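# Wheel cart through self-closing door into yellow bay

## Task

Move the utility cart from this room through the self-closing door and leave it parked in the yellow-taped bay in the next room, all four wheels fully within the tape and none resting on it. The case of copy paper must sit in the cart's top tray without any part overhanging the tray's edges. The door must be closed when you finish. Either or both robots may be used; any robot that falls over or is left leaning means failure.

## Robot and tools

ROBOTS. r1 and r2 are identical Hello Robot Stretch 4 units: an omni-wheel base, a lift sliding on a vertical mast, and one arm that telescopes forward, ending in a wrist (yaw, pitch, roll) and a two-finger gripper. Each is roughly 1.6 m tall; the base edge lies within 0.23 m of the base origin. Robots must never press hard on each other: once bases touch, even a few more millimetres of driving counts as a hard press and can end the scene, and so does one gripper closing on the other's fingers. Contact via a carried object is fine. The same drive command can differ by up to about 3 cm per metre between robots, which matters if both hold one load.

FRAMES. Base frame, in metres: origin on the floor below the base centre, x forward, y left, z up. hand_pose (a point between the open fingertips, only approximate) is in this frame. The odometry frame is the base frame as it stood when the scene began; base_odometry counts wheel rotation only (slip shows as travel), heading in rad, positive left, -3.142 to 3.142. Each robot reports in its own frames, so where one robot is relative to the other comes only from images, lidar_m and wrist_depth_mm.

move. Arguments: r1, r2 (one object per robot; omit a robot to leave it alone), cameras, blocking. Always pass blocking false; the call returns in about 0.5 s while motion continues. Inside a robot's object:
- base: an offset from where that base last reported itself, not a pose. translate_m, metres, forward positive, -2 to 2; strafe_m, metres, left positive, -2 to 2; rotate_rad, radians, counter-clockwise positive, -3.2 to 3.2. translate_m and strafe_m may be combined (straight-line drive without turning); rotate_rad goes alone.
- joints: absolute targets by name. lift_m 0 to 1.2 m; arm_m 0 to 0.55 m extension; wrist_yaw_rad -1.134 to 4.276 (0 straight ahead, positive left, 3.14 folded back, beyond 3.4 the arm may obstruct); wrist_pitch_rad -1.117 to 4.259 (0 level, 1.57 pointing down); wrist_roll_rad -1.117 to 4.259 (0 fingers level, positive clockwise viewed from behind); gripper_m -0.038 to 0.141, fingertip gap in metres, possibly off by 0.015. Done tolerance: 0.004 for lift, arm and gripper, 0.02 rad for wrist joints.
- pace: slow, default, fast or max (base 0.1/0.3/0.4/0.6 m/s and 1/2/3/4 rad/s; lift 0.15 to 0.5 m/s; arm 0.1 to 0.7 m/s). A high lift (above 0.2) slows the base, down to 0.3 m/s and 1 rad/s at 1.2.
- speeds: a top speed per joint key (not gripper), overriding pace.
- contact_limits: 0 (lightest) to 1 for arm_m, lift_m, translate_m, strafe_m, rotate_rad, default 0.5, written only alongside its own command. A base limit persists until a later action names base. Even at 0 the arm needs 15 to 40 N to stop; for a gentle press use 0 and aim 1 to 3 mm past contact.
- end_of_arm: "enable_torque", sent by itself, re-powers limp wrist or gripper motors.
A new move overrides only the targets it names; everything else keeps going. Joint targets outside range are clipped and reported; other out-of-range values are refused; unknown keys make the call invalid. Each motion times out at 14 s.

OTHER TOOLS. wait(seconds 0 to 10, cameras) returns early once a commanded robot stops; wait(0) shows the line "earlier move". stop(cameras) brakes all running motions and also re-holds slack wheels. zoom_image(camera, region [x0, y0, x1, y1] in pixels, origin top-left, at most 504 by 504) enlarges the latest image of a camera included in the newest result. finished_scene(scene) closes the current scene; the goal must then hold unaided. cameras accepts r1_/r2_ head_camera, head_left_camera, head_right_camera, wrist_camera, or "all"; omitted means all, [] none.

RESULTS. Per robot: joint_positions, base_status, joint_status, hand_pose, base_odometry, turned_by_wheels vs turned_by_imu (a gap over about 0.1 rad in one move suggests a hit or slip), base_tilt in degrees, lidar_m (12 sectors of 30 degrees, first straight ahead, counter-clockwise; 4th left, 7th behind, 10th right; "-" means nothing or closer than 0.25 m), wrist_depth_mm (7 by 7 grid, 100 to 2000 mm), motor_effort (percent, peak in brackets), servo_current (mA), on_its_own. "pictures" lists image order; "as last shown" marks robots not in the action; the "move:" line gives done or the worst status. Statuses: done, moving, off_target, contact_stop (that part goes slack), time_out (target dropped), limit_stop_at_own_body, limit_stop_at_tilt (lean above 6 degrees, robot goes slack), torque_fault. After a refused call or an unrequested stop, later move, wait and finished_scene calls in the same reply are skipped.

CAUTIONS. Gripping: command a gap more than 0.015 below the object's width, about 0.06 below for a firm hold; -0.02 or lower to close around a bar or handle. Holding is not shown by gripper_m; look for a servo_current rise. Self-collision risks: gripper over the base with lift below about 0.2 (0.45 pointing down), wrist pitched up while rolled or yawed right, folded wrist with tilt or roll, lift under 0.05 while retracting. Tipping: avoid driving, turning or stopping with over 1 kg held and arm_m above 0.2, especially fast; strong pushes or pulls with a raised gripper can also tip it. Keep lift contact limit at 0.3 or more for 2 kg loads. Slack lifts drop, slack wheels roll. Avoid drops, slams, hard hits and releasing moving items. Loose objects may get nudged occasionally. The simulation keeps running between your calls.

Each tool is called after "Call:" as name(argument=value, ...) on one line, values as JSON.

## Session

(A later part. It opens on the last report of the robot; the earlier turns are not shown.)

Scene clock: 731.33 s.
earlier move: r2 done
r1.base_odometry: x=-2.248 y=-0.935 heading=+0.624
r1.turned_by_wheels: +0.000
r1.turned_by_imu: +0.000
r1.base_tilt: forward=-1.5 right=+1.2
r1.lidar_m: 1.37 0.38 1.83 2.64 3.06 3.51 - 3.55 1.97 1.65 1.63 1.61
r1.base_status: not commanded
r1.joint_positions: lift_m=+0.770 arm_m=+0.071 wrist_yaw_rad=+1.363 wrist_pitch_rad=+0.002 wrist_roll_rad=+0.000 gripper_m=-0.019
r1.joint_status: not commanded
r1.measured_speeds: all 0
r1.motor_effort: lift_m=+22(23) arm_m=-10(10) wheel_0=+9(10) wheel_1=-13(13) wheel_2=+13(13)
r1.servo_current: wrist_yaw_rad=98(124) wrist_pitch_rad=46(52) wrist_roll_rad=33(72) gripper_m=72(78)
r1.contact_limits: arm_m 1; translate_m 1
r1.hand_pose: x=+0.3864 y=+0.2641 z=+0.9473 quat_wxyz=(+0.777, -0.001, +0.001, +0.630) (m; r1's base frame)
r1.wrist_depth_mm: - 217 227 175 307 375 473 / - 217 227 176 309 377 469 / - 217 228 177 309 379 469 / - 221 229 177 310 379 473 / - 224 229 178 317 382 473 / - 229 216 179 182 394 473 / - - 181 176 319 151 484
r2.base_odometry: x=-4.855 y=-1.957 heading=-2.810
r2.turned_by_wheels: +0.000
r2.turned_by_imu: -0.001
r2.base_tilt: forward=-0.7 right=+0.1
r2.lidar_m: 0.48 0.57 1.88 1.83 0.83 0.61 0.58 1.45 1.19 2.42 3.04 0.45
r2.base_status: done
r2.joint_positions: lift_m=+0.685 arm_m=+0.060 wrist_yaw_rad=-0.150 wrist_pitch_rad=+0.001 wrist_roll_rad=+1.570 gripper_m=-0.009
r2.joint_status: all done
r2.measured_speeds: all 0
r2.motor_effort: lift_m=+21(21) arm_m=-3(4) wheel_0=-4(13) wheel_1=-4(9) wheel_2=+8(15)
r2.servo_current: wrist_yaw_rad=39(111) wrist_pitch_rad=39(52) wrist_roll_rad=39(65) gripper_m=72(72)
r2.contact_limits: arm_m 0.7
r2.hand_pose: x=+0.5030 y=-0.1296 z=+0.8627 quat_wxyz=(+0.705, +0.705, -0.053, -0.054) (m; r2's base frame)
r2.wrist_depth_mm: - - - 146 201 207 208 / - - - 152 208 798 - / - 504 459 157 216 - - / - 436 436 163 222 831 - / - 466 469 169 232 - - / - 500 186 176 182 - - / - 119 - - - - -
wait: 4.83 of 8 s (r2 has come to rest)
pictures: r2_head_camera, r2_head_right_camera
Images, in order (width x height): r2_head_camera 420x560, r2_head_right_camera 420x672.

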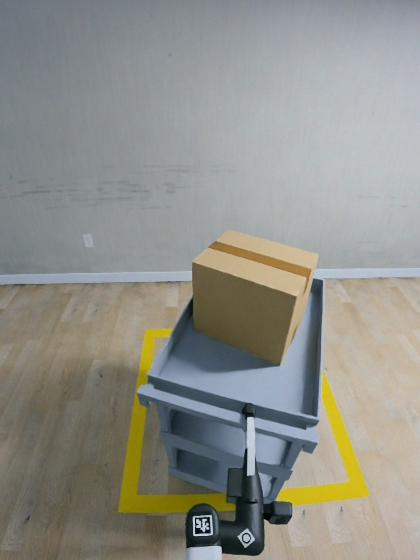

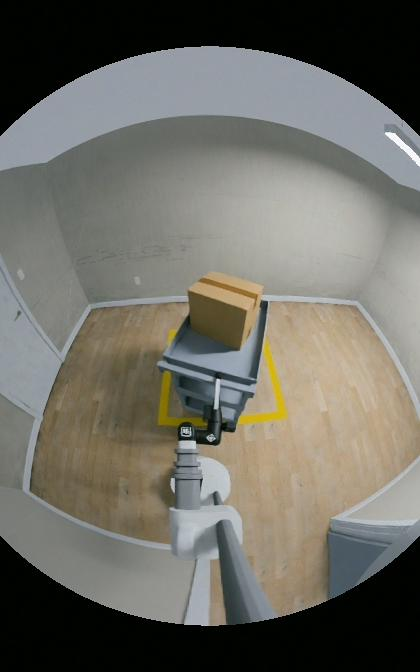

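Call:
move(r2={"base":{"translate_m":-0.3,"strafe_m":-0.09},"joints":{"wrist_yaw_rad":0.1},"speeds":{"wrist_yaw_rad":0.08},"pace":"slow"}, cameras=[], blocking=false)

Call:
wait(seconds=8, cameras=["r2_head_camera","r2_head_right_camera"])

Scene clock: 742.83 s.
move: r2 moving
r1: as last shown
r1.lidar_m: 1.38 0.37 1.84 2.59 3.07 3.52 - 3.57 1.97 1.65 1.62 1.66
r1.motor_effort: lift_m=+23(23) arm_m=-10(10) wheel_0=+9(9) wheel_1=-12(13) wheel_2=+13(13)
r1.servo_current: wrist_yaw_rad=98(111) wrist_pitch_rad=46(46) wrist_roll_rad=52(59) gripper_m=65(78)
r1.contact_limits: arm_m 1; translate_m 1
r1.wrist_depth_mm: - 217 228 176 309 377 477 / - 217 228 177 310 377 469 / - 218 229 176 309 377 469 / - 221 229 177 310 377 469 / - 225 229 178 317 379 477 / - 230 216 179 182 394 477 / - - 182 176 320 152 484
r2.base_odometry: x=-4.844 y=-1.950 heading=-2.810
r2.turned_by_wheels: +0.000
r2.turned_by_imu: +0.000
r2.base_tilt: forward=-0.6 right=+0.0
r2.lidar_m: 0.48 0.58 1.90 1.82 0.84 0.59 0.56 1.44 1.21 2.34 3.04 0.46
r2.base_status: translate_m moving; strafe_m moving
r2.joint_positions: lift_m=+0.685 arm_m=+0.060 wrist_yaw_rad=-0.118 wrist_pitch_rad=+0.001 wrist_roll_rad=+1.570 gripper_m=-0.009
r2.joint_status: wrist_yaw_rad moving
r2.measured_speeds: translate_m=-0.049 strafe_m=-0.014 rotate_rad=+0.000 lift_m=+0.000 arm_m=+0.000 wrist_yaw_rad=+0.079 wrist_pitch_rad=+0.000 wrist_roll_rad=+0.000
r2.motor_effort: lift_m=+21(21) arm_m=-4(4) wheel_0=-5(9) wheel_1=-7(9) wheel_2=+10(12)
r2.servo_current: wrist_yaw_rad=46(52) wrist_pitch_rad=39(46) wrist_roll_rad=39(65) gripper_m=72(72)
r2.contact_limits: arm_m 0.7
r2.hand_pose: x=+0.5070 y=-0.1209 z=+0.8627 quat_wxyz=(+0.706, +0.706, -0.041, -0.042) (m; r2's base frame)
r2.wrist_depth_mm: - - - 145 200 204 205 / - - - 150 206 768 - / - 439 433 156 213 - - / - 433 436 162 223 842 - / - 473 473 169 231 - - / - 508 186 177 180 - - / - - - - - 564 -
pictures: none
No camera images: "cameras" was empty.

Scene clock: 746.70 s.
earlier move: r2 done
r1.base_odometry: x=-2.248 y=-0.935 heading=+0.624
r1.turned_by_wheels: +0.000
r1.turned_by_imu: +0.000
r1.base_tilt: forward=-1.5 right=+1.2
r1.lidar_m: 1.35 0.39 1.80 2.64 3.08 3.49 - 3.56 1.95 1.65 1.63 1.63
r1.base_status: not commanded
r1.joint_positions: lift_m=+0.770 arm_m=+0.071 wrist_yaw_rad=+1.363 wrist_pitch_rad=+0.002 wrist_roll_rad=+0.000 gripper_m=-0.019
r1.joint_status: not commanded
r1.measured_speeds: all 0
r1.motor_effort: lift_m=+23(23) arm_m=-9(10) wheel_0=+9(10) wheel_1=-12(13) wheel_2=+13(13)
r1.servo_current: wrist_yaw_rad=104(117) wrist_pitch_rad=46(52) wrist_roll_rad=59(72) gripper_m=72(78)
r1.contact_limits: arm_m 1; translate_m 1
r1.hand_pose: x=+0.3864 y=+0.2641 z=+0.9473 quat_wxyz=(+0.777, -0.001, +0.001, +0.630) (m; r1's base frame)
r1.wrist_depth_mm: - 216 227 176 307 379 477 / - 217 229 176 307 377 469 / - 218 228 177 307 379 477 / - 222 229 178 309 375 469 / - 224 229 178 319 379 473 / - 229 216 179 183 394 480 / - - 182 175 322 151 480
r2.base_odometry: x=-4.601 y=-1.775 heading=-2.810
r2.turned_by_wheels: +0.000
r2.turned_by_imu: +0.000
r2.base_tilt: forward=-0.7 right=+0.1
r2.lidar_m: 0.47 0.53 1.99 1.19 0.41 0.29 0.28 1.33 0.99 1.19 2.94 0.46
r2.base_status: done
r2.joint_positions: lift_m=+0.685 arm_m=+0.060 wrist_yaw_rad=+0.098 wrist_pitch_rad=+0.001 wrist_roll_rad=+1.570 gripper_m=-0.009
r2.joint_status: all done
r2.measured_speeds: all 0
r2.motor_effort: lift_m=+21(21) arm_m=-4(4) wheel_0=-3(11) wheel_1=-5(9) wheel_2=+7(12)
r2.servo_current: wrist_yaw_rad=46(104) wrist_pitch_rad=39(46) wrist_roll_rad=46(65) gripper_m=65(78)
r2.contact_limits: arm_m 0.7
r2.hand_pose: x=+0.5265 y=-0.0587 z=+0.8627 quat_wxyz=(+0.707, +0.706, +0.035, +0.034) (m; r2's base frame)
r2.wrist_depth_mm: - - - 131 185 190 - / - - 530 136 194 - - / - 418 410 144 208 - - / - 462 445 152 217 - - / - - 492 166 229 - - / - - 187 175 172 - - / - - - - - 549 500
wait: 3.87 of 8 s (r2 has come to rest)
pictures: r2_head_camera, r2_head_right_camera
Images, in order (width x height): r2_head_camera 420x560, r2_head_right_camera 420x672.

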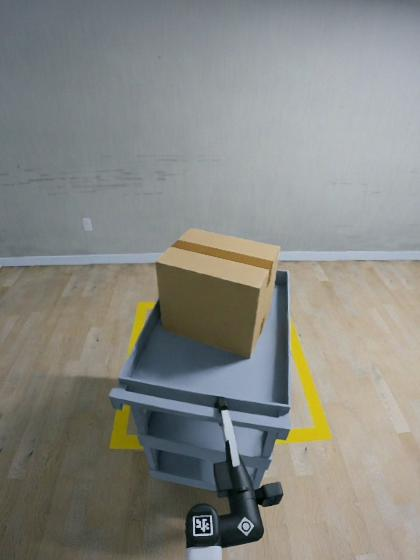

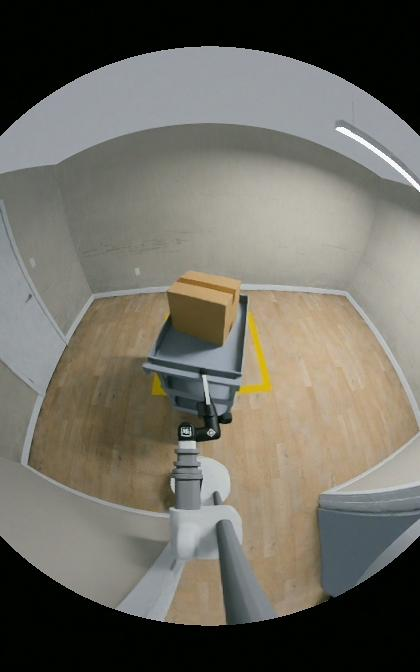

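Call:
move(r2={"base":{"translate_m":0.03,"strafe_m":-0.24},"joints":{"wrist_yaw_rad":0.2},"speeds":{"wrist_yaw_rad":0.05},"pace":"slow"}, cameras=[], blocking=false)

Call:
wait(seconds=8, cameras=["r2_head_camera"])

Scene clock: 759.00 s.
move: r2 moving
r1: as last shown
r1.base_tilt: forward=-1.5 right=+1.3
r1.lidar_m: 1.36 0.38 1.84 2.65 3.04 3.50 - 3.58 1.97 1.64 1.65 1.63
r1.motor_effort: lift_m=+22(23) arm_m=-10(10) wheel_0=+9(9) wheel_1=-12(13) wheel_2=+13(13)
r1.servo_current: wrist_yaw_rad=98(117) wrist_pitch_rad=46(46) wrist_roll_rad=46(59) gripper_m=72(72)
r1.contact_limits: arm_m 1; translate_m 1
r1.wrist_depth_mm: - 217 227 176 309 379 473 / - 217 227 177 310 377 473 / - 218 227 177 309 379 469 / - 222 228 177 309 377 469 / - 224 229 178 319 379 477 / - 228 216 179 182 392 473 / - - 182 176 320 152 477
r2.base_odometry: x=-4.606 y=-1.762 heading=-2.810
r2.turned_by_wheels: +0.000
r2.turned_by_imu: +0.000
r2.base_tilt: forward=-0.7 right=+0.0
r2.lidar_m: 0.51 0.52 2.02 1.20 0.43 0.30 0.32 1.28 0.98 1.23 2.93 0.48
r2.base_status: translate_m moving; strafe_m moving
r2.joint_positions: lift_m=+0.685 arm_m=+0.060 wrist_yaw_rad=+0.122 wrist_pitch_rad=+0.001 wrist_roll_rad=+1.570 gripper_m=-0.009
r2.joint_status: wrist_yaw_rad moving
r2.measured_speeds: translate_m=+0.007 strafe_m=-0.052 rotate_rad=+0.004 lift_m=+0.000 arm_m=+0.000 wrist_yaw_rad=+0.071 wrist_pitch_rad=+0.000 wrist_roll_rad=+0.000
r2.motor_effort: lift_m=+21(21) arm_m=-4(4) wheel_0=+10(12) wheel_1=-5(10) wheel_2=-9(10)
r2.servo_current: wrist_yaw_rad=52(98) wrist_pitch_rad=46(46) wrist_roll_rad=52(59) gripper_m=65(72)
r2.contact_limits: arm_m 0.7
r2.hand_pose: x=+0.5278 y=-0.0518 z=+0.8627 quat_wxyz=(+0.706, +0.705, +0.043, +0.043) (m; r2's base frame)
r2.wrist_depth_mm: - - - - 182 186 - / - - 504 131 190 - - / - 410 407 141 204 - - / - 452 442 150 217 - - / - - 500 161 228 - - / - - 187 173 181 1863 - / - - - - - 1499 500
pictures: none
No camera images: "cameras" was empty.

Scene clock: 762.13 s.
earlier move: r2 done
r1.base_odometry: x=-2.248 y=-0.935 heading=+0.624
r1.turned_by_wheels: +0.000
r1.turned_by_imu: +0.000
r1.base_tilt: forward=-1.5 right=+1.2
r1.lidar_m: 1.34 0.37 1.82 2.64 3.07 3.50 - 3.55 1.95 1.66 1.64 1.64
r1.base_status: not commanded
r1.joint_positions: lift_m=+0.770 arm_m=+0.071 wrist_yaw_rad=+1.363 wrist_pitch_rad=+0.002 wrist_roll_rad=+0.000 gripper_m=-0.019
r1.joint_status: not commanded
r1.measured_speeds: all 0
r1.motor_effort: lift_m=+22(23) arm_m=-10(10) wheel_0=+9(10) wheel_1=-12(13) wheel_2=+13(13)
r1.servo_current: wrist_yaw_rad=98(117) wrist_pitch_rad=46(52) wrist_roll_rad=65(72) gripper_m=72(78)
r1.contact_limits: arm_m 1; translate_m 1
r1.hand_pose: x=+0.3864 y=+0.2641 z=+0.9473 quat_wxyz=(+0.777, -0.001, +0.001, +0.630) (m; r1's base frame)
r1.wrist_depth_mm: - 217 228 175 310 379 477 / - 216 228 177 309 379 469 / - 218 229 177 309 377 469 / - 220 229 177 309 377 469 / - 225 229 178 319 377 477 / - 229 216 179 183 394 477 / - - 182 176 320 152 480
r2.base_odometry: x=-4.707 y=-1.558 heading=-2.810
r2.turned_by_wheels: +0.000
r2.turned_by_imu: +0.001
r2.base_tilt: forward=-0.7 right=+0.1
r2.lidar_m: 0.45 0.47 2.22 1.25 0.45 0.44 - 0.96 0.80 1.36 2.70 0.50
r2.base_status: done
r2.joint_positions: lift_m=+0.685 arm_m=+0.060 wrist_yaw_rad=+0.202 wrist_pitch_rad=+0.001 wrist_roll_rad=+1.570 gripper_m=-0.009
r2.joint_status: all done
r2.measured_speeds: all 0
r2.motor_effort: lift_m=+21(21) arm_m=-3(4) wheel_0=+7(20) wheel_1=-2(10) wheel_2=-8(10)
r2.servo_current: wrist_yaw_rad=46(98) wrist_pitch_rad=39(46) wrist_roll_rad=52(59) gripper_m=65(78)
r2.contact_limits: arm_m 0.7
r2.hand_pose: x=+0.5310 y=-0.0278 z=+0.8627 quat_wxyz=(+0.704, +0.703, +0.072, +0.071) (m; r2's base frame)
r2.wrist_depth_mm: - - - 158 215 221 221 / - - - 160 218 788 - / - - 597 165 224 - - / - 433 427 168 228 - - / - 466 452 173 233 842 - / - - 187 175 181 - - / - - - - - 1708 -
wait: 3.13 of 8 s (r2 has come to rest)
pictures: r2_head_camera
Images, in order (width x height): r2_head_camera 420x560.

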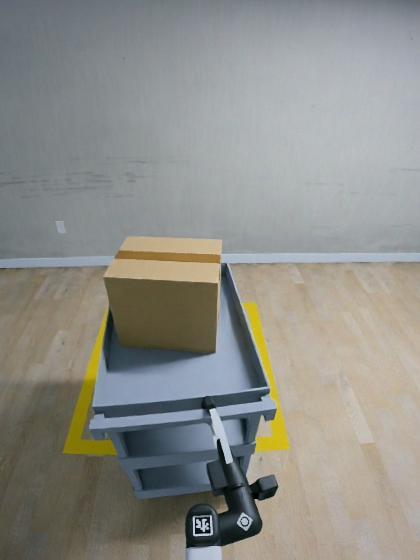

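Call:
move(r2={"base":{"translate_m":0.4,"strafe_m":0.05},"pace":"slow"}, cameras=[], blocking=false)

Call:
wait(seconds=8, cameras=["r2_head_camera"])

Scene clock: 770.43 s.
move: r2 moving
r1: as last shown
r1.lidar_m: 1.37 0.40 1.83 2.64 3.05 3.50 - 3.58 1.99 1.64 1.65 1.63
r1.motor_effort: lift_m=+22(23) arm_m=-10(10) wheel_0=+9(9) wheel_1=-12(13) wheel_2=+13(13)
r1.servo_current: wrist_yaw_rad=104(104) wrist_pitch_rad=39(46) wrist_roll_rad=39(52) gripper_m=72(78)
r1.contact_limits: arm_m 1; translate_m 1
r1.wrist_depth_mm: - 217 228 175 307 377 477 / - 216 229 177 307 379 473 / - 218 228 177 309 377 473 / - 220 229 178 310 379 469 / - 224 229 178 317 379 473 / - 229 216 179 182 397 473 / - - 182 175 319 151 484
r2.base_odometry: x=-4.718 y=-1.563 heading=-2.810
r2.turned_by_wheels: +0.000
r2.turned_by_imu: +0.000
r2.base_tilt: forward=-0.8 right=+0.1
r2.lidar_m: 0.46 0.47 2.20 1.33 0.48 0.45 - 0.95 0.79 1.41 2.70 0.49
r2.base_status: translate_m moving; strafe_m moving
r2.joint_positions: lift_m=+0.685 arm_m=+0.060 wrist_yaw_rad=+0.202 wrist_pitch_rad=+0.001 wrist_roll_rad=+1.570 gripper_m=-0.009
r2.joint_status: not commanded
r2.measured_speeds: translate_m=+0.048 strafe_m=+0.005 rotate_rad=-0.003 lift_m=+0.000 arm_m=+0.000 wrist_yaw_rad=-0.004 wrist_pitch_rad=+0.000 wrist_roll_rad=+0.000
r2.motor_effort: lift_m=+21(21) arm_m=-2(4) wheel_0=+7(12) wheel_1=+7(10) wheel_2=-14(14)
r2.servo_current: wrist_yaw_rad=39(52) wrist_pitch_rad=39(46) wrist_roll_rad=46(52) gripper_m=65(72)
r2.contact_limits: arm_m 0.7
r2.hand_pose: x=+0.5310 y=-0.0278 z=+0.8627 quat_wxyz=(+0.704, +0.703, +0.072, +0.071) (m; r2's base frame)
r2.wrist_depth_mm: - - - 160 218 224 224 / - - - 163 221 1618 530 / - - - 166 225 - - / - 439 436 228 229 - - / - 459 455 172 232 854 - / - - 186 175 181 - - / - - 508 - - 1756 -
pictures: none
No camera images: "cameras" was empty.

Scene clock: 775.23 s.
earlier move: r2 done
r1.base_odometry: x=-2.248 y=-0.935 heading=+0.624
r1.turned_by_wheels: +0.000
r1.turned_by_imu: +0.000
r1.base_tilt: forward=-1.5 right=+1.2
r1.lidar_m: 1.34 0.38 1.81 2.61 3.06 3.49 - 3.57 1.97 1.64 1.64 1.63
r1.base_status: not commanded
r1.joint_positions: lift_m=+0.770 arm_m=+0.071 wrist_yaw_rad=+1.363 wrist_pitch_rad=+0.002 wrist_roll_rad=+0.000 gripper_m=-0.019
r1.joint_status: not commanded
r1.measured_speeds: all 0
r1.motor_effort: lift_m=+23(23) arm_m=-10(10) wheel_0=+9(10) wheel_1=-13(13) wheel_2=+13(13)
r1.servo_current: wrist_yaw_rad=85(117) wrist_pitch_rad=39(52) wrist_roll_rad=26(78) gripper_m=72(78)
r1.contact_limits: arm_m 1; translate_m 1
r1.hand_pose: x=+0.3864 y=+0.2641 z=+0.9473 quat_wxyz=(+0.777, -0.001, +0.001, +0.630) (m; r1's base frame)
r1.wrist_depth_mm: - 217 228 176 309 379 473 / - 216 228 177 310 375 469 / - 218 228 177 310 377 473 / - 221 229 178 310 377 469 / - 224 228 178 319 379 473 / - 229 217 179 182 392 477 / - - 182 176 319 151 480
r2.base_odometry: x=-5.069 y=-1.735 heading=-2.810
r2.turned_by_wheels: -0.001
r2.turned_by_imu: -0.003
r2.base_tilt: forward=-0.7 right=+0.1
r2.lidar_m: 0.46 0.49 2.18 2.11 1.05 0.74 - 1.10 1.05 2.63 2.75 0.49
r2.base_status: done
r2.joint_positions: lift_m=+0.685 arm_m=+0.060 wrist_yaw_rad=+0.194 wrist_pitch_rad=+0.001 wrist_roll_rad=+1.570 gripper_m=-0.009
r2.joint_status: not commanded
r2.measured_speeds: all 0
r2.motor_effort: lift_m=+21(21) arm_m=+4(4) wheel_0=+1(12) wheel_1=+3(10) wheel_2=-10(17)
r2.servo_current: wrist_yaw_rad=65(65) wrist_pitch_rad=46(46) wrist_roll_rad=52(65) gripper_m=59(78)
r2.contact_limits: arm_m 0.7
r2.hand_pose: x=+0.5307 y=-0.0302 z=+0.8627 quat_wxyz=(+0.704, +0.703, +0.069, +0.068) (m; r2's base frame)
r2.wrist_depth_mm: - - - 149 204 210 212 / - - - 154 211 788 - / - 436 469 158 217 - - / - 433 436 164 224 831 - / - 462 466 170 232 - - / - 492 188 176 181 - - / - 139 539 - - 1618 -
wait: 4.80 of 8 s (r2 has come to rest)
pictures: r2_head_camera
Images, in order (width x height): r2_head_camera 420x560.

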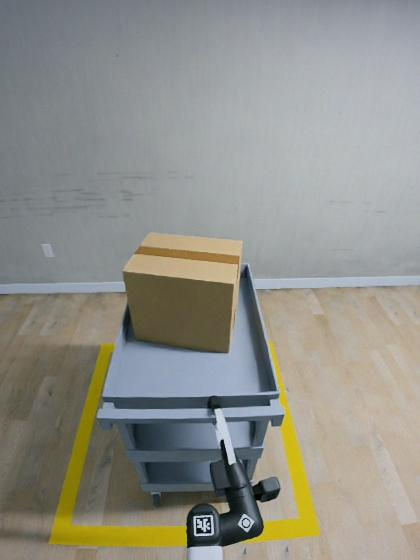

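Call:
move(r2={"base":{"translate_m":0.29,"strafe_m":0.03},"pace":"slow"}, cameras=[], blocking=false)

Call:
wait(seconds=8, cameras=["r2_head_camera","r2_head_right_camera","r2_head_left_camera"])

Scene clock: 780.40 s.
move: r2 moving
r1: as last shown
r1.lidar_m: 1.36 0.39 1.83 2.64 3.07 3.54 - 3.57 1.99 1.66 1.66 1.64
r1.motor_effort: lift_m=+23(23) arm_m=-10(10) wheel_0=+9(9) wheel_1=-13(13) wheel_2=+13(13)
r1.servo_current: wrist_yaw_rad=104(111) wrist_pitch_rad=46(46) wrist_roll_rad=46(59) gripper_m=72(72)
r1.contact_limits: arm_m 1; translate_m 1
r1.wrist_depth_mm: - 217 227 176 309 377 473 / - 218 229 176 309 379 469 / - 218 229 177 310 377 473 / - 221 229 177 310 379 473 / - 225 229 178 319 379 477 / - 229 215 179 183 392 473 / - - 182 176 320 152 480
r2.base_odometry: x=-5.080 y=-1.740 heading=-2.811
r2.turned_by_wheels: +0.000
r2.turned_by_imu: +0.000
r2.base_tilt: forward=-0.7 right=+0.1
r2.lidar_m: 0.48 0.50 2.15 2.10 1.05 0.78 - 1.08 1.07 2.63 2.76 0.50
r2.base_status: translate_m moving; strafe_m moving
r2.joint_positions: lift_m=+0.685 arm_m=+0.060 wrist_yaw_rad=+0.194 wrist_pitch_rad=+0.001 wrist_roll_rad=+1.570 gripper_m=-0.009
r2.joint_status: not commanded
r2.measured_speeds: translate_m=+0.048 strafe_m=+0.005 rotate_rad=-0.002 lift_m=+0.000 arm_m=+0.000 wrist_yaw_rad=+0.000 wrist_pitch_rad=+0.000 wrist_roll_rad=+0.000
r2.motor_effort: lift_m=+21(21) arm_m=+3(4) wheel_0=+5(6) wheel_1=+6(8) wheel_2=-16(16)
r2.servo_current: wrist_yaw_rad=46(59) wrist_pitch_rad=39(46) wrist_roll_rad=39(52) gripper_m=65(72)
r2.contact_limits: arm_m 0.7
r2.hand_pose: x=+0.5307 y=-0.0302 z=+0.8627 quat_wxyz=(+0.704, +0.703, +0.069, +0.068) (m; r2's base frame)
r2.wrist_depth_mm: - - - 148 203 209 211 / - - - 153 210 788 - / - 430 466 158 216 - - / - 430 436 163 224 831 - / - 466 466 170 232 - - / - 496 187 175 182 - - / - - 530 - - 1661 -
pictures: none
No camera images: "cameras" was empty.

Scene clock: 784.10 s.
earlier move: r2 done
r1.base_odometry: x=-2.248 y=-0.935 heading=+0.624
r1.turned_by_wheels: +0.000
r1.turned_by_imu: +0.000
r1.base_tilt: forward=-1.5 right=+1.2
r1.lidar_m: 1.35 0.38 1.85 2.63 3.07 3.49 - 3.57 2.00 1.64 1.64 1.64
r1.base_status: not commanded
r1.joint_positions: lift_m=+0.770 arm_m=+0.071 wrist_yaw_rad=+1.363 wrist_pitch_rad=+0.002 wrist_roll_rad=+0.000 gripper_m=-0.019
r1.joint_status: not commanded
r1.measured_speeds: all 0
r1.motor_effort: lift_m=+22(23) arm_m=-10(10) wheel_0=+9(10) wheel_1=-12(13) wheel_2=+13(13)
r1.servo_current: wrist_yaw_rad=91(124) wrist_pitch_rad=39(46) wrist_roll_rad=39(65) gripper_m=78(78)
r1.contact_limits: arm_m 1; translate_m 1
r1.hand_pose: x=+0.3864 y=+0.2641 z=+0.9473 quat_wxyz=(+0.777, -0.001, +0.001, +0.630) (m; r1's base frame)
r1.wrist_depth_mm: - 218 228 176 310 379 469 / - 216 227 177 307 379 469 / - 217 229 177 309 377 473 / - 221 229 178 309 379 473 / - 224 229 177 320 377 473 / - 229 216 179 182 394 473 / - - 182 176 320 152 477
r2.base_odometry: x=-5.333 y=-1.857 heading=-2.811
r2.turned_by_wheels: +0.000
r2.turned_by_imu: -0.001
r2.base_tilt: forward=-0.7 right=+0.1
r2.lidar_m: 0.49 0.52 2.13 2.05 1.45 1.05 1.04 1.30 1.46 2.67 2.57 0.48
r2.base_status: done
r2.joint_positions: lift_m=+0.685 arm_m=+0.060 wrist_yaw_rad=+0.194 wrist_pitch_rad=+0.001 wrist_roll_rad=+1.570 gripper_m=-0.009
r2.joint_status: not commanded
r2.measured_speeds: all 0
r2.motor_effort: lift_m=+21(21) arm_m=+4(4) wheel_0=+2(7) wheel_1=+4(8) wheel_2=-10(17)
r2.servo_current: wrist_yaw_rad=52(72) wrist_pitch_rad=46(46) wrist_roll_rad=39(59) gripper_m=65(72)
r2.contact_limits: arm_m 0.7
r2.hand_pose: x=+0.5307 y=-0.0302 z=+0.8627 quat_wxyz=(+0.704, +0.703, +0.069, +0.068) (m; r2's base frame)
r2.wrist_depth_mm: - - - 137 191 197 - / - - 544 142 200 768 - / - 415 415 149 210 - - / - 442 439 159 220 831 - / - 477 480 167 230 - - / - - 186 175 181 - - / - - - - - 559 512
wait: 3.70 of 8 s (r2 has come to rest)
pictures: r2_head_camera, r2_head_left_camera, r2_head_right_camera
Images, in order (width x height): r2_head_camera 420x560, r2_head_left_camera 420x672, r2_head_right_camera 420x672.

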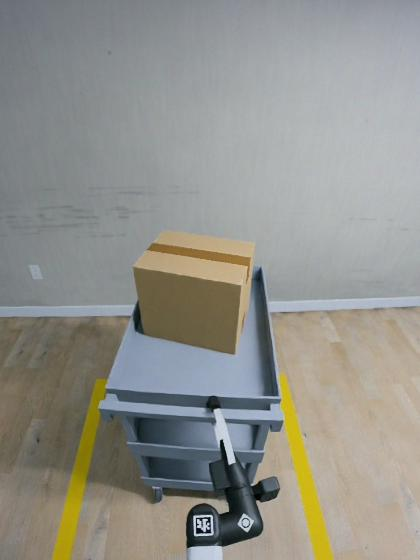

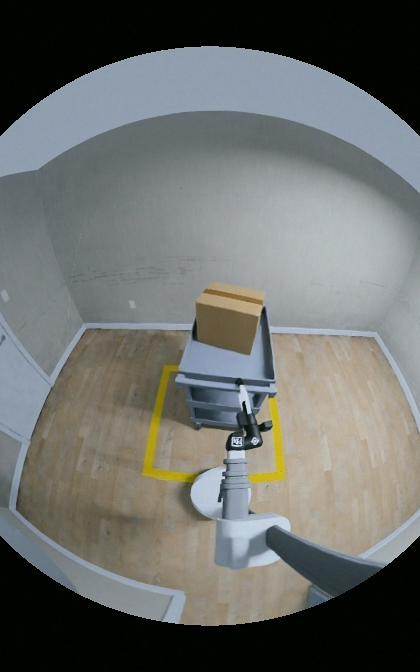

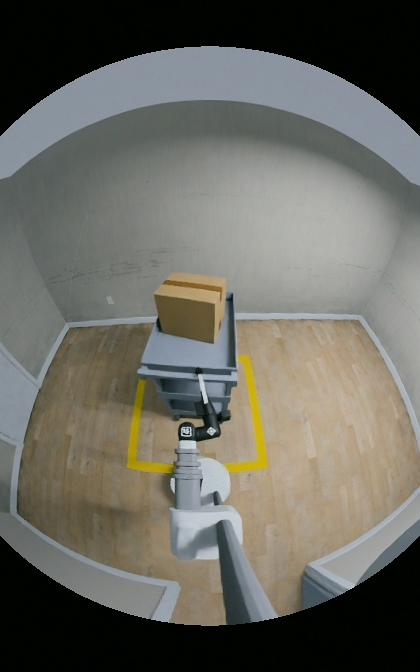

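Call:
zoom_image(camera="r2_head_left_camera", region=[130, 330, 310, 500])

Call:
zoom_image(camera="r2_head_right_camera", region=[110, 320, 290, 490])

Scaled by 2.800 from the camera's 420x672 image, which has a finer 600x960 frame.

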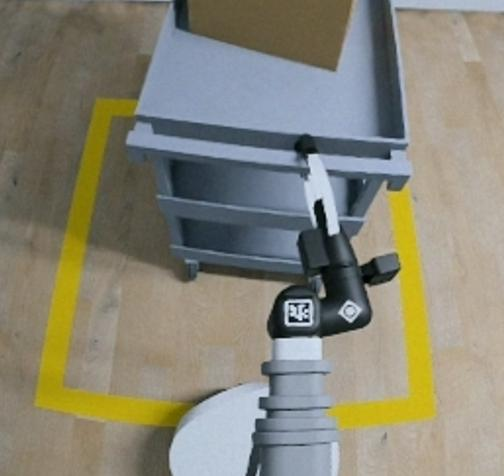

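Scaled by 2.800 from the camera's 420x672 image, which has a finer 600x960 frame.

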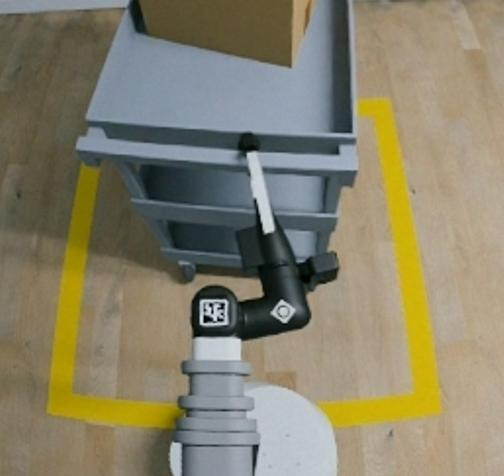

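Call:
move(r2={"base":{"translate_m":-0.12},"pace":"slow"}, cameras=[], blocking=false)

Call:
wait(seconds=4, cameras=[])

Call:
move(r2={"joints":{"gripper_m":0.09}}, cameras=[], blocking=false)

Call:
wait(seconds=3, cameras=["r2_head_camera","r2_wrist_camera"])

Scene clock: 798.93 s.
move: r2 moving
r1: as last shown
r1.lidar_m: 1.38 0.38 1.83 2.63 3.06 3.47 - 3.56 1.96 1.65 1.65 1.64
r1.motor_effort: lift_m=+22(23) arm_m=-10(10) wheel_0=+9(9) wheel_1=-12(13) wheel_2=+13(13)
r1.servo_current: wrist_yaw_rad=98(111) wrist_pitch_rad=46(46) wrist_roll_rad=65(65) gripper_m=72(72)
r1.contact_limits: arm_m 1; translate_m 1
r1.wrist_depth_mm: - 217 229 176 312 379 473 / - 217 229 177 310 377 469 / - 219 228 177 309 377 469 / - 220 229 178 310 377 466 / - 224 229 178 319 382 469 / - 230 216 179 182 394 473 / - - 182 176 320 151 480
r2.base_odometry: x=-5.322 y=-1.853 heading=-2.812
r2.turned_by_wheels: -0.001
r2.turned_by_imu: +0.000
r2.base_tilt: forward=-0.6 right=+0.1
r2.lidar_m: 0.46 0.51 2.14 2.05 1.44 1.06 1.02 1.30 1.47 2.66 2.58 0.49
r2.base_status: translate_m moving
r2.joint_positions: lift_m=+0.685 arm_m=+0.060 wrist_yaw_rad=+0.194 wrist_pitch_rad=+0.001 wrist_roll_rad=+1.570 gripper_m=-0.009
r2.joint_status: not commanded
r2.measured_speeds: translate_m=-0.048 strafe_m=-0.001 rotate_rad=+0.002 lift_m=+0.000 arm_m=+0.000 wrist_yaw_rad=+0.000 wrist_pitch_rad=+0.000 wrist_roll_rad=+0.000
r2.motor_effort: lift_m=+21(21) arm_m=+4(4) wheel_0=-11(11) wheel_1=-9(10) wheel_2=+8(11)
r2.servo_current: wrist_yaw_rad=59(65) wrist_pitch_rad=39(46) wrist_roll_rad=52(65) gripper_m=65(72)
r2.contact_limits: arm_m 0.7
r2.hand_pose: x=+0.5307 y=-0.0302 z=+0.8627 quat_wxyz=(+0.704, +0.703, +0.069, +0.068) (m; r2's base frame)
r2.wrist_depth_mm: - - - 138 193 198 - / - - 539 143 201 778 - / - 415 421 150 210 - - / - 439 439 160 220 842 - / - 480 480 168 231 - - / - - 188 175 171 - - / - 120 - - - 569 517
pictures: none
No camera images: "cameras" was empty.

Scene clock: 800.93 s.
earlier move: r2 done
r1.base_odometry: x=-2.248 y=-0.935 heading=+0.624
r1.turned_by_wheels: +0.000
r1.turned_by_imu: +0.000
r1.base_tilt: forward=-1.6 right=+1.2
r1.lidar_m: 1.38 0.40 1.83 2.64 3.05 3.51 - 3.55 1.99 1.64 1.63 1.65
r1.base_status: not commanded
r1.joint_positions: lift_m=+0.770 arm_m=+0.071 wrist_yaw_rad=+1.363 wrist_pitch_rad=+0.002 wrist_roll_rad=+0.000 gripper_m=-0.019
r1.joint_status: not commanded
r1.measured_speeds: all 0
r1.motor_effort: lift_m=+23(23) arm_m=-9(10) wheel_0=+9(10) wheel_1=-12(13) wheel_2=+13(13)
r1.servo_current: wrist_yaw_rad=78(124) wrist_pitch_rad=39(52) wrist_roll_rad=39(65) gripper_m=65(78)
r1.contact_limits: arm_m 1; translate_m 1
r1.hand_pose: x=+0.3864 y=+0.2641 z=+0.9473 quat_wxyz=(+0.777, -0.001, +0.001, +0.630) (m; r1's base frame)
r1.wrist_depth_mm: - 218 229 175 310 379 477 / - 216 228 177 309 375 473 / - 218 229 177 309 375 473 / - 221 229 178 310 377 473 / - 225 229 178 319 377 473 / - 229 215 179 182 394 473 / - - 182 176 322 152 480
r2.base_odometry: x=-5.220 y=-1.818 heading=-2.811
r2.turned_by_wheels: +0.001
r2.turned_by_imu: +0.001
r2.base_tilt: forward=-0.7 right=+0.1
r2.lidar_m: 0.49 0.51 2.16 2.06 1.28 0.92 0.93 1.22 1.31 2.67 2.73 0.48
r2.base_status: done
r2.joint_positions: lift_m=+0.685 arm_m=+0.060 wrist_yaw_rad=+0.197 wrist_pitch_rad=+0.001 wrist_roll_rad=+1.570 gripper_m=-0.009
r2.joint_status: not commanded
r2.measured_speeds: all 0
r2.motor_effort: lift_m=+21(21) arm_m=+4(4) wheel_0=-5(15) wheel_1=-5(10) wheel_2=+9(11)
r2.servo_current: wrist_yaw_rad=33(65) wrist_pitch_rad=39(46) wrist_roll_rad=39(65) gripper_m=65(72)
r2.contact_limits: arm_m 0.7
r2.hand_pose: x=+0.5308 y=-0.0293 z=+0.8627 quat_wxyz=(+0.704, +0.703, +0.070, +0.069) (m; r2's base frame)
r2.wrist_depth_mm: - - - 134 190 196 - / - - 525 141 199 768 - / - 415 413 148 208 - - / - 439 445 158 220 831 - / - 484 488 167 231 - - / - - 187 175 172 - - / - 120 - - - 564 512
wait: 2.00 of 4 s (r2 has come to rest)
pictures: none
No camera images: "cameras" was empty.

Scene clock: 801.43 s.
move: r2 moving
r1: as last shown
r1.base_tilt: forward=-1.5 right=+1.3
r1.lidar_m: 1.37 0.37 1.83 2.64 3.08 3.51 - 3.59 2.00 1.66 1.65 1.63
r1.motor_effort: lift_m=+22(23) arm_m=-10(10) wheel_0=+9(9) wheel_1=-12(13) wheel_2=+13(13)
r1.servo_current: wrist_yaw_rad=98(117) wrist_pitch_rad=46(46) wrist_roll_rad=33(65) gripper_m=65(72)
r1.contact_limits: arm_m 1; translate_m 1
r1.wrist_depth_mm: - 216 228 176 307 379 473 / - 218 228 177 310 377 469 / - 218 228 176 309 375 466 / - 221 229 177 309 377 473 / - 224 229 178 319 379 469 / - 229 216 179 182 397 480 / - - 181 176 320 152 480
r2.base_odometry: x=-5.220 y=-1.818 heading=-2.811
r2.turned_by_wheels: +0.000
r2.turned_by_imu: +0.000
r2.base_tilt: forward=-0.7 right=+0.1
r2.lidar_m: 0.49 0.53 2.15 2.08 1.29 0.92 0.93 1.18 1.28 2.64 2.74 0.49
r2.base_status: not commanded
r2.joint_positions: lift_m=+0.685 arm_m=+0.060 wrist_yaw_rad=+0.197 wrist_pitch_rad=+0.001 wrist_roll_rad=+1.570 gripper_m=+0.012
r2.joint_status: gripper_m moving
r2.measured_speeds: translate_m=-0.001 strafe_m=+0.000 rotate_rad=-0.001 lift_m=+0.000 arm_m=+0.000 wrist_yaw_rad=+0.000 wrist_pitch_rad=+0.000 wrist_roll_rad=+0.000
r2.motor_effort: lift_m=+21(21) arm_m=+4(4) wheel_0=-4(6) wheel_1=-4(5) wheel_2=+6(10)
r2.servo_current: wrist_yaw_rad=39(59) wrist_pitch_rad=46(46) wrist_roll_rad=52(52) gripper_m=91(91)
r2.contact_limits: arm_m 0.7
r2.hand_pose: x=+0.5308 y=-0.0293 z=+0.8627 quat_wxyz=(+0.704, +0.703, +0.070, +0.069) (m; r2's base frame)
r2.wrist_depth_mm: - - - 139 194 200 199 / - - 549 146 202 759 - / - 421 418 151 213 - - / - 442 445 161 223 854 - / - 484 484 171 234 - - / - - 189 178 185 - - / - - - - 255 1618 512
pictures: none
No camera images: "cameras" was empty.

Scene clock: 802.70 s.
earlier move: r2 done
r1.base_odometry: x=-2.248 y=-0.935 heading=+0.624
r1.turned_by_wheels: +0.000
r1.turned_by_imu: +0.000
r1.base_tilt: forward=-1.5 right=+1.2
r1.lidar_m: 1.36 0.36 1.81 2.61 3.06 3.54 - 3.58 2.00 1.62 1.65 1.65
r1.base_status: not commanded
r1.joint_positions: lift_m=+0.770 arm_m=+0.071 wrist_yaw_rad=+1.363 wrist_pitch_rad=+0.002 wrist_roll_rad=+0.000 gripper_m=-0.019
r1.joint_status: not commanded
r1.measured_speeds: all 0
r1.motor_effort: lift_m=+23(23) arm_m=-9(10) wheel_0=+9(10) wheel_1=-13(13) wheel_2=+13(13)
r1.servo_current: wrist_yaw_rad=78(117) wrist_pitch_rad=46(46) wrist_roll_rad=39(72) gripper_m=78(78)
r1.contact_limits: arm_m 1; translate_m 1
r1.hand_pose: x=+0.3864 y=+0.2641 z=+0.9473 quat_wxyz=(+0.777, -0.001, +0.001, +0.630) (m; r1's base frame)
r1.wrist_depth_mm: - 216 227 175 309 377 469 / - 216 228 176 307 375 473 / - 219 229 177 307 379 469 / - 221 229 177 310 379 469 / - 224 229 178 319 379 469 / - 229 217 178 181 392 477 / - - 182 176 317 151 480
r2.base_odometry: x=-5.220 y=-1.818 heading=-2.811
r2.turned_by_wheels: +0.000
r2.turned_by_imu: +0.000
r2.base_tilt: forward=-0.7 right=+0.1
r2.lidar_m: 0.46 0.52 2.16 2.07 1.28 0.92 0.95 1.19 1.29 2.66 2.73 0.49
r2.base_status: not commanded
r2.joint_positions: lift_m=+0.685 arm_m=+0.060 wrist_yaw_rad=+0.197 wrist_pitch_rad=+0.001 wrist_roll_rad=+1.570 gripper_m=+0.090
r2.joint_status: all done
r2.measured_speeds: all 0
r2.motor_effort: lift_m=+21(21) arm_m=+4(4) wheel_0=-4(6) wheel_1=-3(5) wheel_2=+4(10)
r2.servo_current: wrist_yaw_rad=59(59) wrist_pitch_rad=33(52) wrist_roll_rad=52(52) gripper_m=46(124)
r2.contact_limits: arm_m 0.7
r2.hand_pose: x=+0.5308 y=-0.0293 z=+0.8627 quat_wxyz=(+0.704, +0.703, +0.070, +0.069) (m; r2's base frame)
r2.wrist_depth_mm: - - - 140 195 201 200 / - - 549 147 204 759 - / - 421 421 153 213 - - / - 442 442 162 223 831 - / - 488 484 172 235 - - / - - 191 178 185 - - / - - - - 258 1756 517
wait: 1.27 of 3 s (r2 has come to rest)
pictures: r2_head_camera, r2_wrist_camera
Images, in order (width x height): r2_head_camera 420x560, r2_wrist_camera 616x392.

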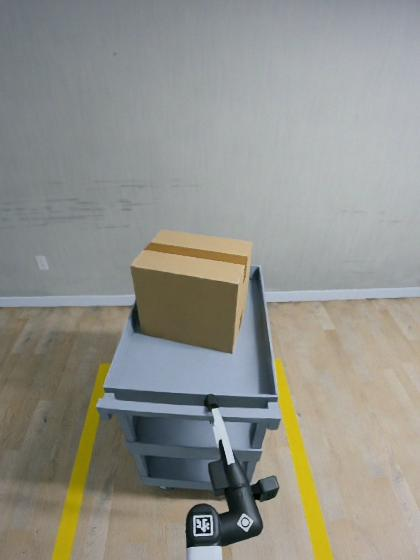

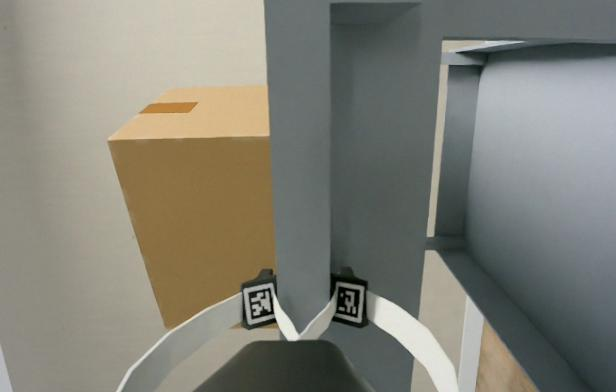

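Call:
move(r2={"base":{"translate_m":-0.3,"strafe_m":-0.05},"pace":"slow"}, r1={"joints":{"gripper_m":0.12}}, cameras=[], blocking=false)

Call:
wait(seconds=5, cameras=["r2_head_camera","r1_head_camera"])

Scene clock: 809.27 s.
move: r1 moving; r2 moving
r1.base_odometry: x=-2.248 y=-0.935 heading=+0.625
r1.turned_by_wheels: +0.000
r1.turned_by_imu: +0.000
r1.base_tilt: forward=-1.6 right=+1.3
r1.lidar_m: 1.35 0.37 0.40 2.64 3.06 3.50 - 3.59 1.95 1.65 1.65 1.63
r1.base_status: not commanded
r1.joint_positions: lift_m=+0.770 arm_m=+0.071 wrist_yaw_rad=+1.363 wrist_pitch_rad=+0.002 wrist_roll_rad=+0.000 gripper_m=+0.005
r1.joint_status: gripper_m moving
r1.measured_speeds: translate_m=+0.000 strafe_m=+0.000 rotate_rad=+0.001 lift_m=+0.000 arm_m=+0.000 wrist_yaw_rad=+0.000 wrist_pitch_rad=+0.000 wrist_roll_rad=+0.000
r1.motor_effort: lift_m=+23(23) arm_m=-10(10) wheel_0=+9(10) wheel_1=-11(13) wheel_2=+13(13)
r1.servo_current: wrist_yaw_rad=91(111) wrist_pitch_rad=46(52) wrist_roll_rad=46(65) gripper_m=59(72)
r1.contact_limits: arm_m 1; translate_m 1
r1.hand_pose: x=+0.3864 y=+0.2641 z=+0.9473 quat_wxyz=(+0.777, -0.001, +0.001, +0.630) (m; r1's base frame)
r1.wrist_depth_mm: - 226 233 183 317 387 480 / - 228 234 184 325 384 469 / - 229 235 183 317 387 473 / - 229 235 183 324 387 473 / - 234 236 183 324 384 477 / - - 221 182 184 387 480 / - - 231 155 319 353 480
r2.base_odometry: x=-5.209 y=-1.812 heading=-2.811
r2.turned_by_wheels: +0.000
r2.turned_by_imu: +0.000
r2.base_tilt: forward=-0.7 right=+0.1
r2.lidar_m: 0.50 0.51 2.12 2.04 1.29 0.91 0.91 1.20 1.29 2.66 2.75 0.50
r2.base_status: translate_m moving; strafe_m moving
r2.joint_positions: lift_m=+0.685 arm_m=+0.060 wrist_yaw_rad=+0.197 wrist_pitch_rad=+0.001 wrist_roll_rad=+1.570 gripper_m=+0.090
r2.joint_status: not commanded
r2.measured_speeds: translate_m=-0.049 strafe_m=-0.007 rotate_rad=+0.000 lift_m=+0.000 arm_m=+0.000 wrist_yaw_rad=+0.003 wrist_pitch_rad=+0.000 wrist_roll_rad=+0.000
r2.motor_effort: lift_m=+19(21) arm_m=+4(4) wheel_0=-3(7) wheel_1=-8(8) wheel_2=+9(10)
r2.servo_current: wrist_yaw_rad=46(59) wrist_pitch_rad=46(46) wrist_roll_rad=52(52) gripper_m=46(52)
r2.contact_limits: arm_m 0.7
r2.hand_pose: x=+0.5308 y=-0.0292 z=+0.8628 quat_wxyz=(+0.704, +0.703, +0.070, +0.069) (m; r2's base frame)
r2.wrist_depth_mm: - - - 147 202 207 207 / - - 549 154 211 768 - / - 430 430 163 222 - - / - 459 452 231 234 854 - / - 504 492 183 243 - - / - - 192 189 191 - - / - - - - - 1708 512
pictures: none
No camera images: "cameras" was empty.

Scene clock: 810.93 s.
earlier move: r1 done; r2 moving
r1.base_odometry: x=-2.248 y=-0.936 heading=+0.624
r1.turned_by_wheels: -0.001
r1.turned_by_imu: -0.001
r1.base_tilt: forward=-1.6 right=+1.3
r1.lidar_m: 1.37 0.86 0.60 2.62 3.06 3.50 - 3.58 1.99 1.66 1.66 1.61
r1.base_status: not commanded
r1.joint_positions: lift_m=+0.770 arm_m=+0.070 wrist_yaw_rad=+1.379 wrist_pitch_rad=+0.002 wrist_roll_rad=+0.000 gripper_m=+0.120
r1.joint_status: all done
r1.measured_speeds: all 0
r1.motor_effort: lift_m=+22(23) arm_m=-4(10) wheel_0=+1(10) wheel_1=+1(13) wheel_2=+0(13)
r1.servo_current: wrist_yaw_rad=46(124) wrist_pitch_rad=39(52) wrist_roll_rad=59(72) gripper_m=46(98)
r1.contact_limits: arm_m 1; translate_m 1
r1.hand_pose: x=+0.3817 y=+0.2665 z=+0.9473 quat_wxyz=(+0.771, -0.001, +0.001, +0.636) (m; r1's base frame)
r1.wrist_depth_mm: - - 535 564 - - - / - - 535 559 - - - / - - 539 559 - - - / - - 535 564 - - - / - - 535 559 - - - / - - 469 569 190 - - / - - 539 139 - - -
r2.base_odometry: x=-5.072 y=-1.738 heading=-2.811
r2.turned_by_wheels: +0.000
r2.turned_by_imu: +0.000
r2.base_tilt: forward=-0.6 right=+0.0
r2.lidar_m: 0.61 0.71 2.15 2.09 1.04 0.78 1.78 1.09 1.07 2.63 2.76 2.13
r2.base_status: translate_m moving; strafe_m moving
r2.joint_positions: lift_m=+0.685 arm_m=+0.060 wrist_yaw_rad=+0.197 wrist_pitch_rad=+0.001 wrist_roll_rad=+1.570 gripper_m=+0.090
r2.joint_status: not commanded
r2.measured_speeds: translate_m=-0.099 strafe_m=-0.019 rotate_rad=+0.000 lift_m=+0.000 arm_m=+0.000 wrist_yaw_rad=+0.000 wrist_pitch_rad=+0.000 wrist_roll_rad=+0.000
r2.motor_effort: lift_m=+18(21) arm_m=+4(4) wheel_0=+1(9) wheel_1=-6(8) wheel_2=+7(10)
r2.servo_current: wrist_yaw_rad=39(59) wrist_pitch_rad=39(46) wrist_roll_rad=39(65) gripper_m=46(52)
r2.contact_limits: arm_m 0.7
r2.hand_pose: x=+0.5308 y=-0.0292 z=+0.8628 quat_wxyz=(+0.704, +0.703, +0.070, +0.069) (m; r2's base frame)
r2.wrist_depth_mm: - - - - - 1576 1229 / - - - 297 357 359 355 / - - 585 373 368 - - / - - 615 389 394 - - / - - 661 407 404 - - / - - 190 359 188 - 436 / - - - - - 1863 466
wait: 1.67 of 5 s (r1 has come to rest)
pictures: r1_head_camera, r2_head_camera
Images, in order (width x height): r1_head_camera 420x560, r2_head_camera 420x560.

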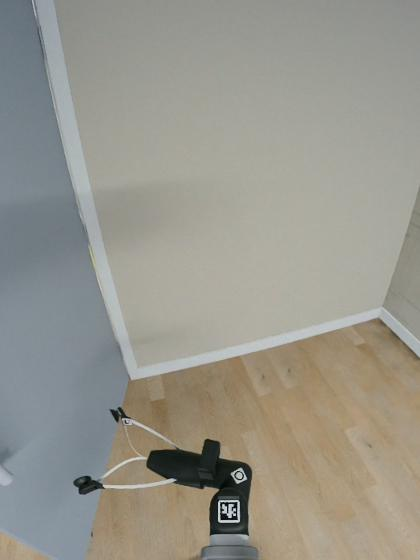

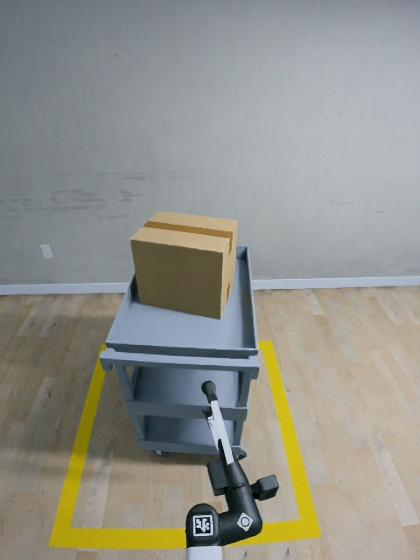

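Call:
wait(seconds=3, cameras=[])

Call:
move(r2={"base":{"strafe_m":0.75}}, cameras=[], blocking=false)

Call:
wait(seconds=5, cameras=["r2_head_camera","r2_head_left_camera","r2_head_right_camera","r1_head_left_camera","r1_head_camera"])

Scene clock: 815.10 s.
earlier move: r2 done
r1.base_odometry: x=-2.248 y=-0.936 heading=+0.624
r1.turned_by_wheels: +0.000
r1.turned_by_imu: +0.000
r1.base_tilt: forward=-1.6 right=+1.2
r1.lidar_m: 1.36 1.36 1.47 2.64 3.07 3.50 - 3.58 1.97 1.65 1.65 1.65
r1.base_status: not commanded
r1.joint_positions: lift_m=+0.770 arm_m=+0.070 wrist_yaw_rad=+1.379 wrist_pitch_rad=+0.002 wrist_roll_rad=+0.000 gripper_m=+0.120
r1.joint_status: all done
r1.measured_speeds: all 0
r1.motor_effort: lift_m=+22(23) arm_m=-4(10) wheel_0=+0(10) wheel_1=+1(13) wheel_2=+0(13)
r1.servo_current: wrist_yaw_rad=39(124) wrist_pitch_rad=33(52) wrist_roll_rad=59(72) gripper_m=46(98)
r1.contact_limits: arm_m 1; translate_m 1
r1.hand_pose: x=+0.3817 y=+0.2665 z=+0.9473 quat_wxyz=(+0.771, -0.001, +0.001, +0.636) (m; r1's base frame)
r1.wrist_depth_mm: - - - - - - - / - - - - - - - / - - - - - - - / - - - - - - - / - - - - - - - / - - - - 189 - - / - - - 143 - - -
r2.base_odometry: x=-4.953 y=-1.674 heading=-2.811
r2.turned_by_wheels: +0.000
r2.turned_by_imu: +0.000
r2.base_tilt: forward=-0.7 right=+0.0
r2.lidar_m: 0.74 0.84 2.21 2.13 0.87 0.66 0.75 0.77 0.96 2.35 2.72 2.27
r2.base_status: done
r2.joint_positions: lift_m=+0.685 arm_m=+0.060 wrist_yaw_rad=+0.197 wrist_pitch_rad=+0.001 wrist_roll_rad=+1.570 gripper_m=+0.090
r2.joint_status: not commanded
r2.measured_speeds: all 0
r2.motor_effort: lift_m=+18(21) arm_m=+4(4) wheel_0=-3(10) wheel_1=-5(8) wheel_2=+5(10)
r2.servo_current: wrist_yaw_rad=46(65) wrist_pitch_rad=46(46) wrist_roll_rad=46(65) gripper_m=52(59)
r2.contact_limits: arm_m 0.7
r2.hand_pose: x=+0.5308 y=-0.0292 z=+0.8628 quat_wxyz=(+0.704, +0.703, +0.070, +0.069) (m; r2's base frame)
r2.wrist_depth_mm: - - - - - 1661 1205 / - - - 452 - 1618 492 / - - 750 508 1078 - 504 / - - 750 535 1078 - 535 / - - 831 569 - 564 559 / - - 193 580 190 591 1098 / - - - - - 1661 1182
wait: 0.00 of 3 s (r2 has come to rest)
pictures: none
No camera images: "cameras" was empty.

Scene clock: 815.60 s.
move: r2 moving
r1: as last shown
r1.base_tilt: forward=-1.6 right=+1.3
r1.lidar_m: 1.36 1.37 1.52 2.65 3.06 3.50 - 3.56 1.98 1.64 1.65 1.65
r1.motor_effort: lift_m=+22(23) arm_m=-4(4) wheel_0=+1(1) wheel_1=+1(1) wheel_2=+0(0)
r1.servo_current: wrist_yaw_rad=33(52) wrist_pitch_rad=39(52) wrist_roll_rad=46(59) gripper_m=39(46)
r1.contact_limits: arm_m 1; translate_m 1
r1.wrist_depth_mm: - - - - - - - / - - - - - - - / - - - - 1499 - - / - - - - 1499 - - / - - - - - - - / - - - - 190 - - / - - - 143 - - -
r2.base_odometry: x=-4.941 y=-1.708 heading=-2.811
r2.turned_by_wheels: +0.000
r2.turned_by_imu: +0.000
r2.base_tilt: forward=-0.7 right=+0.1
r2.lidar_m: 0.77 0.85 2.15 2.08 0.87 0.63 0.73 0.74 0.97 2.35 2.77 2.31
r2.base_status: strafe_m moving
r2.joint_positions: lift_m=+0.685 arm_m=+0.060 wrist_yaw_rad=+0.197 wrist_pitch_rad=+0.001 wrist_roll_rad=+1.570 gripper_m=+0.090
r2.joint_status: not commanded
r2.measured_speeds: translate_m=-0.001 strafe_m=+0.139 rotate_rad=+0.005 lift_m=+0.000 arm_m=+0.000 wrist_yaw_rad=+0.000 wrist_pitch_rad=+0.000 wrist_roll_rad=+0.000
r2.motor_effort: lift_m=+18(19) arm_m=+4(4) wheel_0=-8(12) wheel_1=+12(12) wheel_2=+0(6)
r2.servo_current: wrist_yaw_rad=52(52) wrist_pitch_rad=39(39) wrist_roll_rad=39(65) gripper_m=46(52)
r2.contact_limits: arm_m 0.7
r2.hand_pose: x=+0.5308 y=-0.0292 z=+0.8628 quat_wxyz=(+0.704, +0.703, +0.070, +0.069) (m; r2's base frame)
r2.wrist_depth_mm: - - - - - 1708 1182 / - - - 433 - 1464 484 / - - 723 517 1078 - 504 / - - 768 544 1098 - 530 / - - 831 574 - 564 564 / - - 193 580 189 591 1078 / - - - - - 1708 1229
pictures: none
No camera images: "cameras" was empty.

Scene clock: 818.93 s.
earlier move: r2 done
r1.base_odometry: x=-2.248 y=-0.936 heading=+0.624
r1.turned_by_wheels: +0.000
r1.turned_by_imu: +0.000
r1.base_tilt: forward=-1.6 right=+1.3
r1.lidar_m: 1.36 1.35 1.61 2.63 3.05 3.49 - 3.56 1.98 1.63 1.64 1.63
r1.base_status: not commanded
r1.joint_positions: lift_m=+0.770 arm_m=+0.070 wrist_yaw_rad=+1.379 wrist_pitch_rad=+0.002 wrist_roll_rad=+0.000 gripper_m=+0.120
r1.joint_status: not commanded
r1.measured_speeds: all 0
r1.motor_effort: lift_m=+22(23) arm_m=-4(4) wheel_0=+1(1) wheel_1=+1(1) wheel_2=+0(0)
r1.servo_current: wrist_yaw_rad=39(78) wrist_pitch_rad=33(52) wrist_roll_rad=52(72) gripper_m=39(52)
r1.contact_limits: arm_m 1; translate_m 1
r1.hand_pose: x=+0.3817 y=+0.2665 z=+0.9473 quat_wxyz=(+0.771, -0.001, +0.001, +0.636) (m; r1's base frame)
r1.wrist_depth_mm: - - - - - - - / - - - - - - - / - - - - - - - / - - - - - - - / - - - - - - - / - - - - 190 - - / - - - 143 - - -
r2.base_odometry: x=-4.709 y=-2.383 heading=-2.811
r2.turned_by_wheels: +0.000
r2.turned_by_imu: +0.000
r2.base_tilt: forward=-0.7 right=+0.1
r2.lidar_m: 2.21 1.98 1.42 1.38 0.86 0.61 0.59 0.62 0.95 2.34 1.09 0.91
r2.base_status: done
r2.joint_positions: lift_m=+0.685 arm_m=+0.060 wrist_yaw_rad=+0.197 wrist_pitch_rad=+0.001 wrist_roll_rad=+1.570 gripper_m=+0.090
r2.joint_status: not commanded
r2.measured_speeds: all 0
r2.motor_effort: lift_m=+18(19) arm_m=+4(4) wheel_0=-3(13) wheel_1=+2(12) wheel_2=+0(6)
r2.servo_current: wrist_yaw_rad=52(65) wrist_pitch_rad=52(52) wrist_roll_rad=52(65) gripper_m=52(59)
r2.contact_limits: arm_m 0.7
r2.hand_pose: x=+0.5308 y=-0.0292 z=+0.8628 quat_wxyz=(+0.704, +0.703, +0.070, +0.069) (m; r2's base frame)
r2.wrist_depth_mm: - - - - - 1661 1229 / - - - - - 1708 1182 / - - - - - 1756 1205 / - - - - - 1661 1205 / - - - - - 1756 1205 / - - 193 - 191 1618 1205 / - - - - - 1756 1205
wait: 3.33 of 5 s (r2 has come to rest)
pictures: r1_head_camera, r1_head_left_camera, r2_head_camera, r2_head_left_camera, r2_head_right_camera
Images, in order (width x height): r1_head_camera 420x560, r1_head_left_camera 420x672, r2_head_camera 420x560, r2_head_left_camera 420x672, r2_head_right_camera 420x672.

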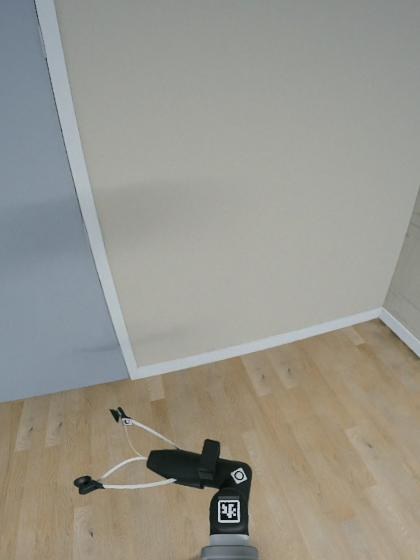

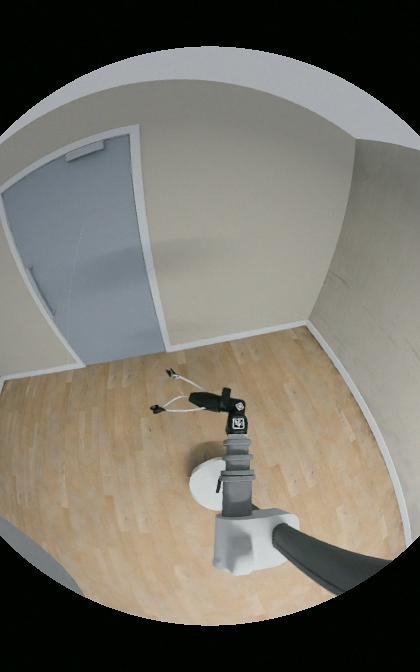

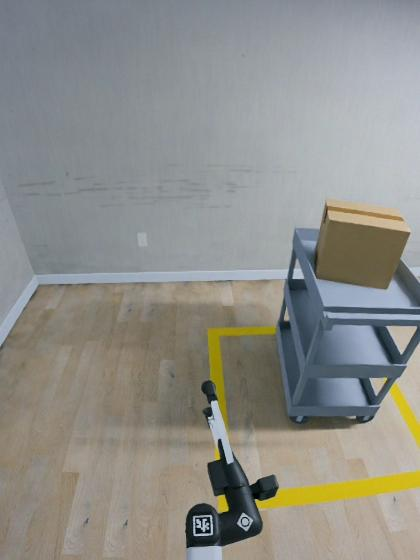

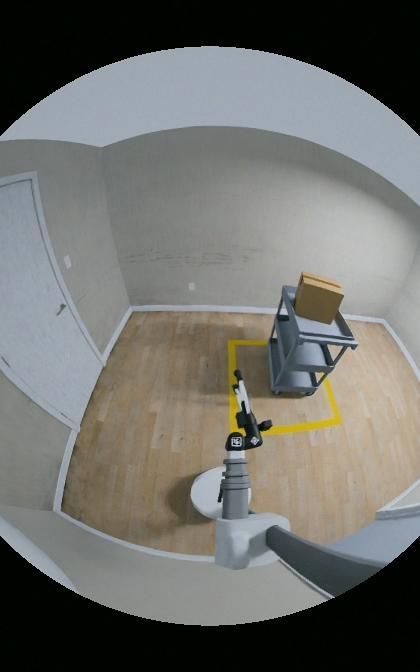

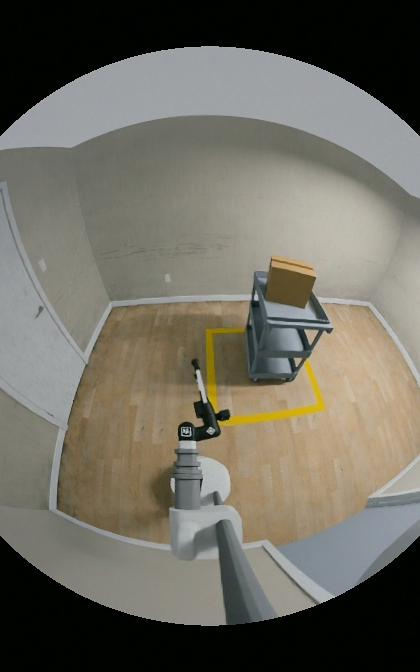

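Call:
zoom_image(camera="r2_head_camera", region=[200, 220, 420, 450])

Call:
zoom_image(camera="r1_head_left_camera", region=[0, 130, 200, 400])

Scaled by 2.191 from the camera's 420x560 image, which has a finer 1200x1600 frame.

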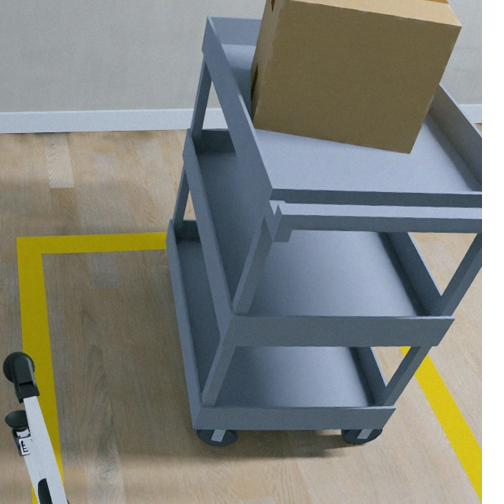

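Scaled by 1.867 from the camera's 420x672 image, which has a finer 600x960 frame.

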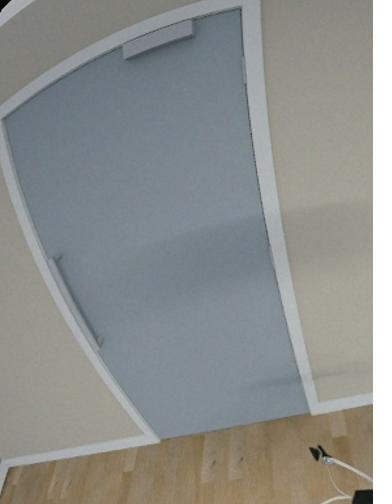

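Call:
finished_scene(scene=2)

The scene is finished: the task was done.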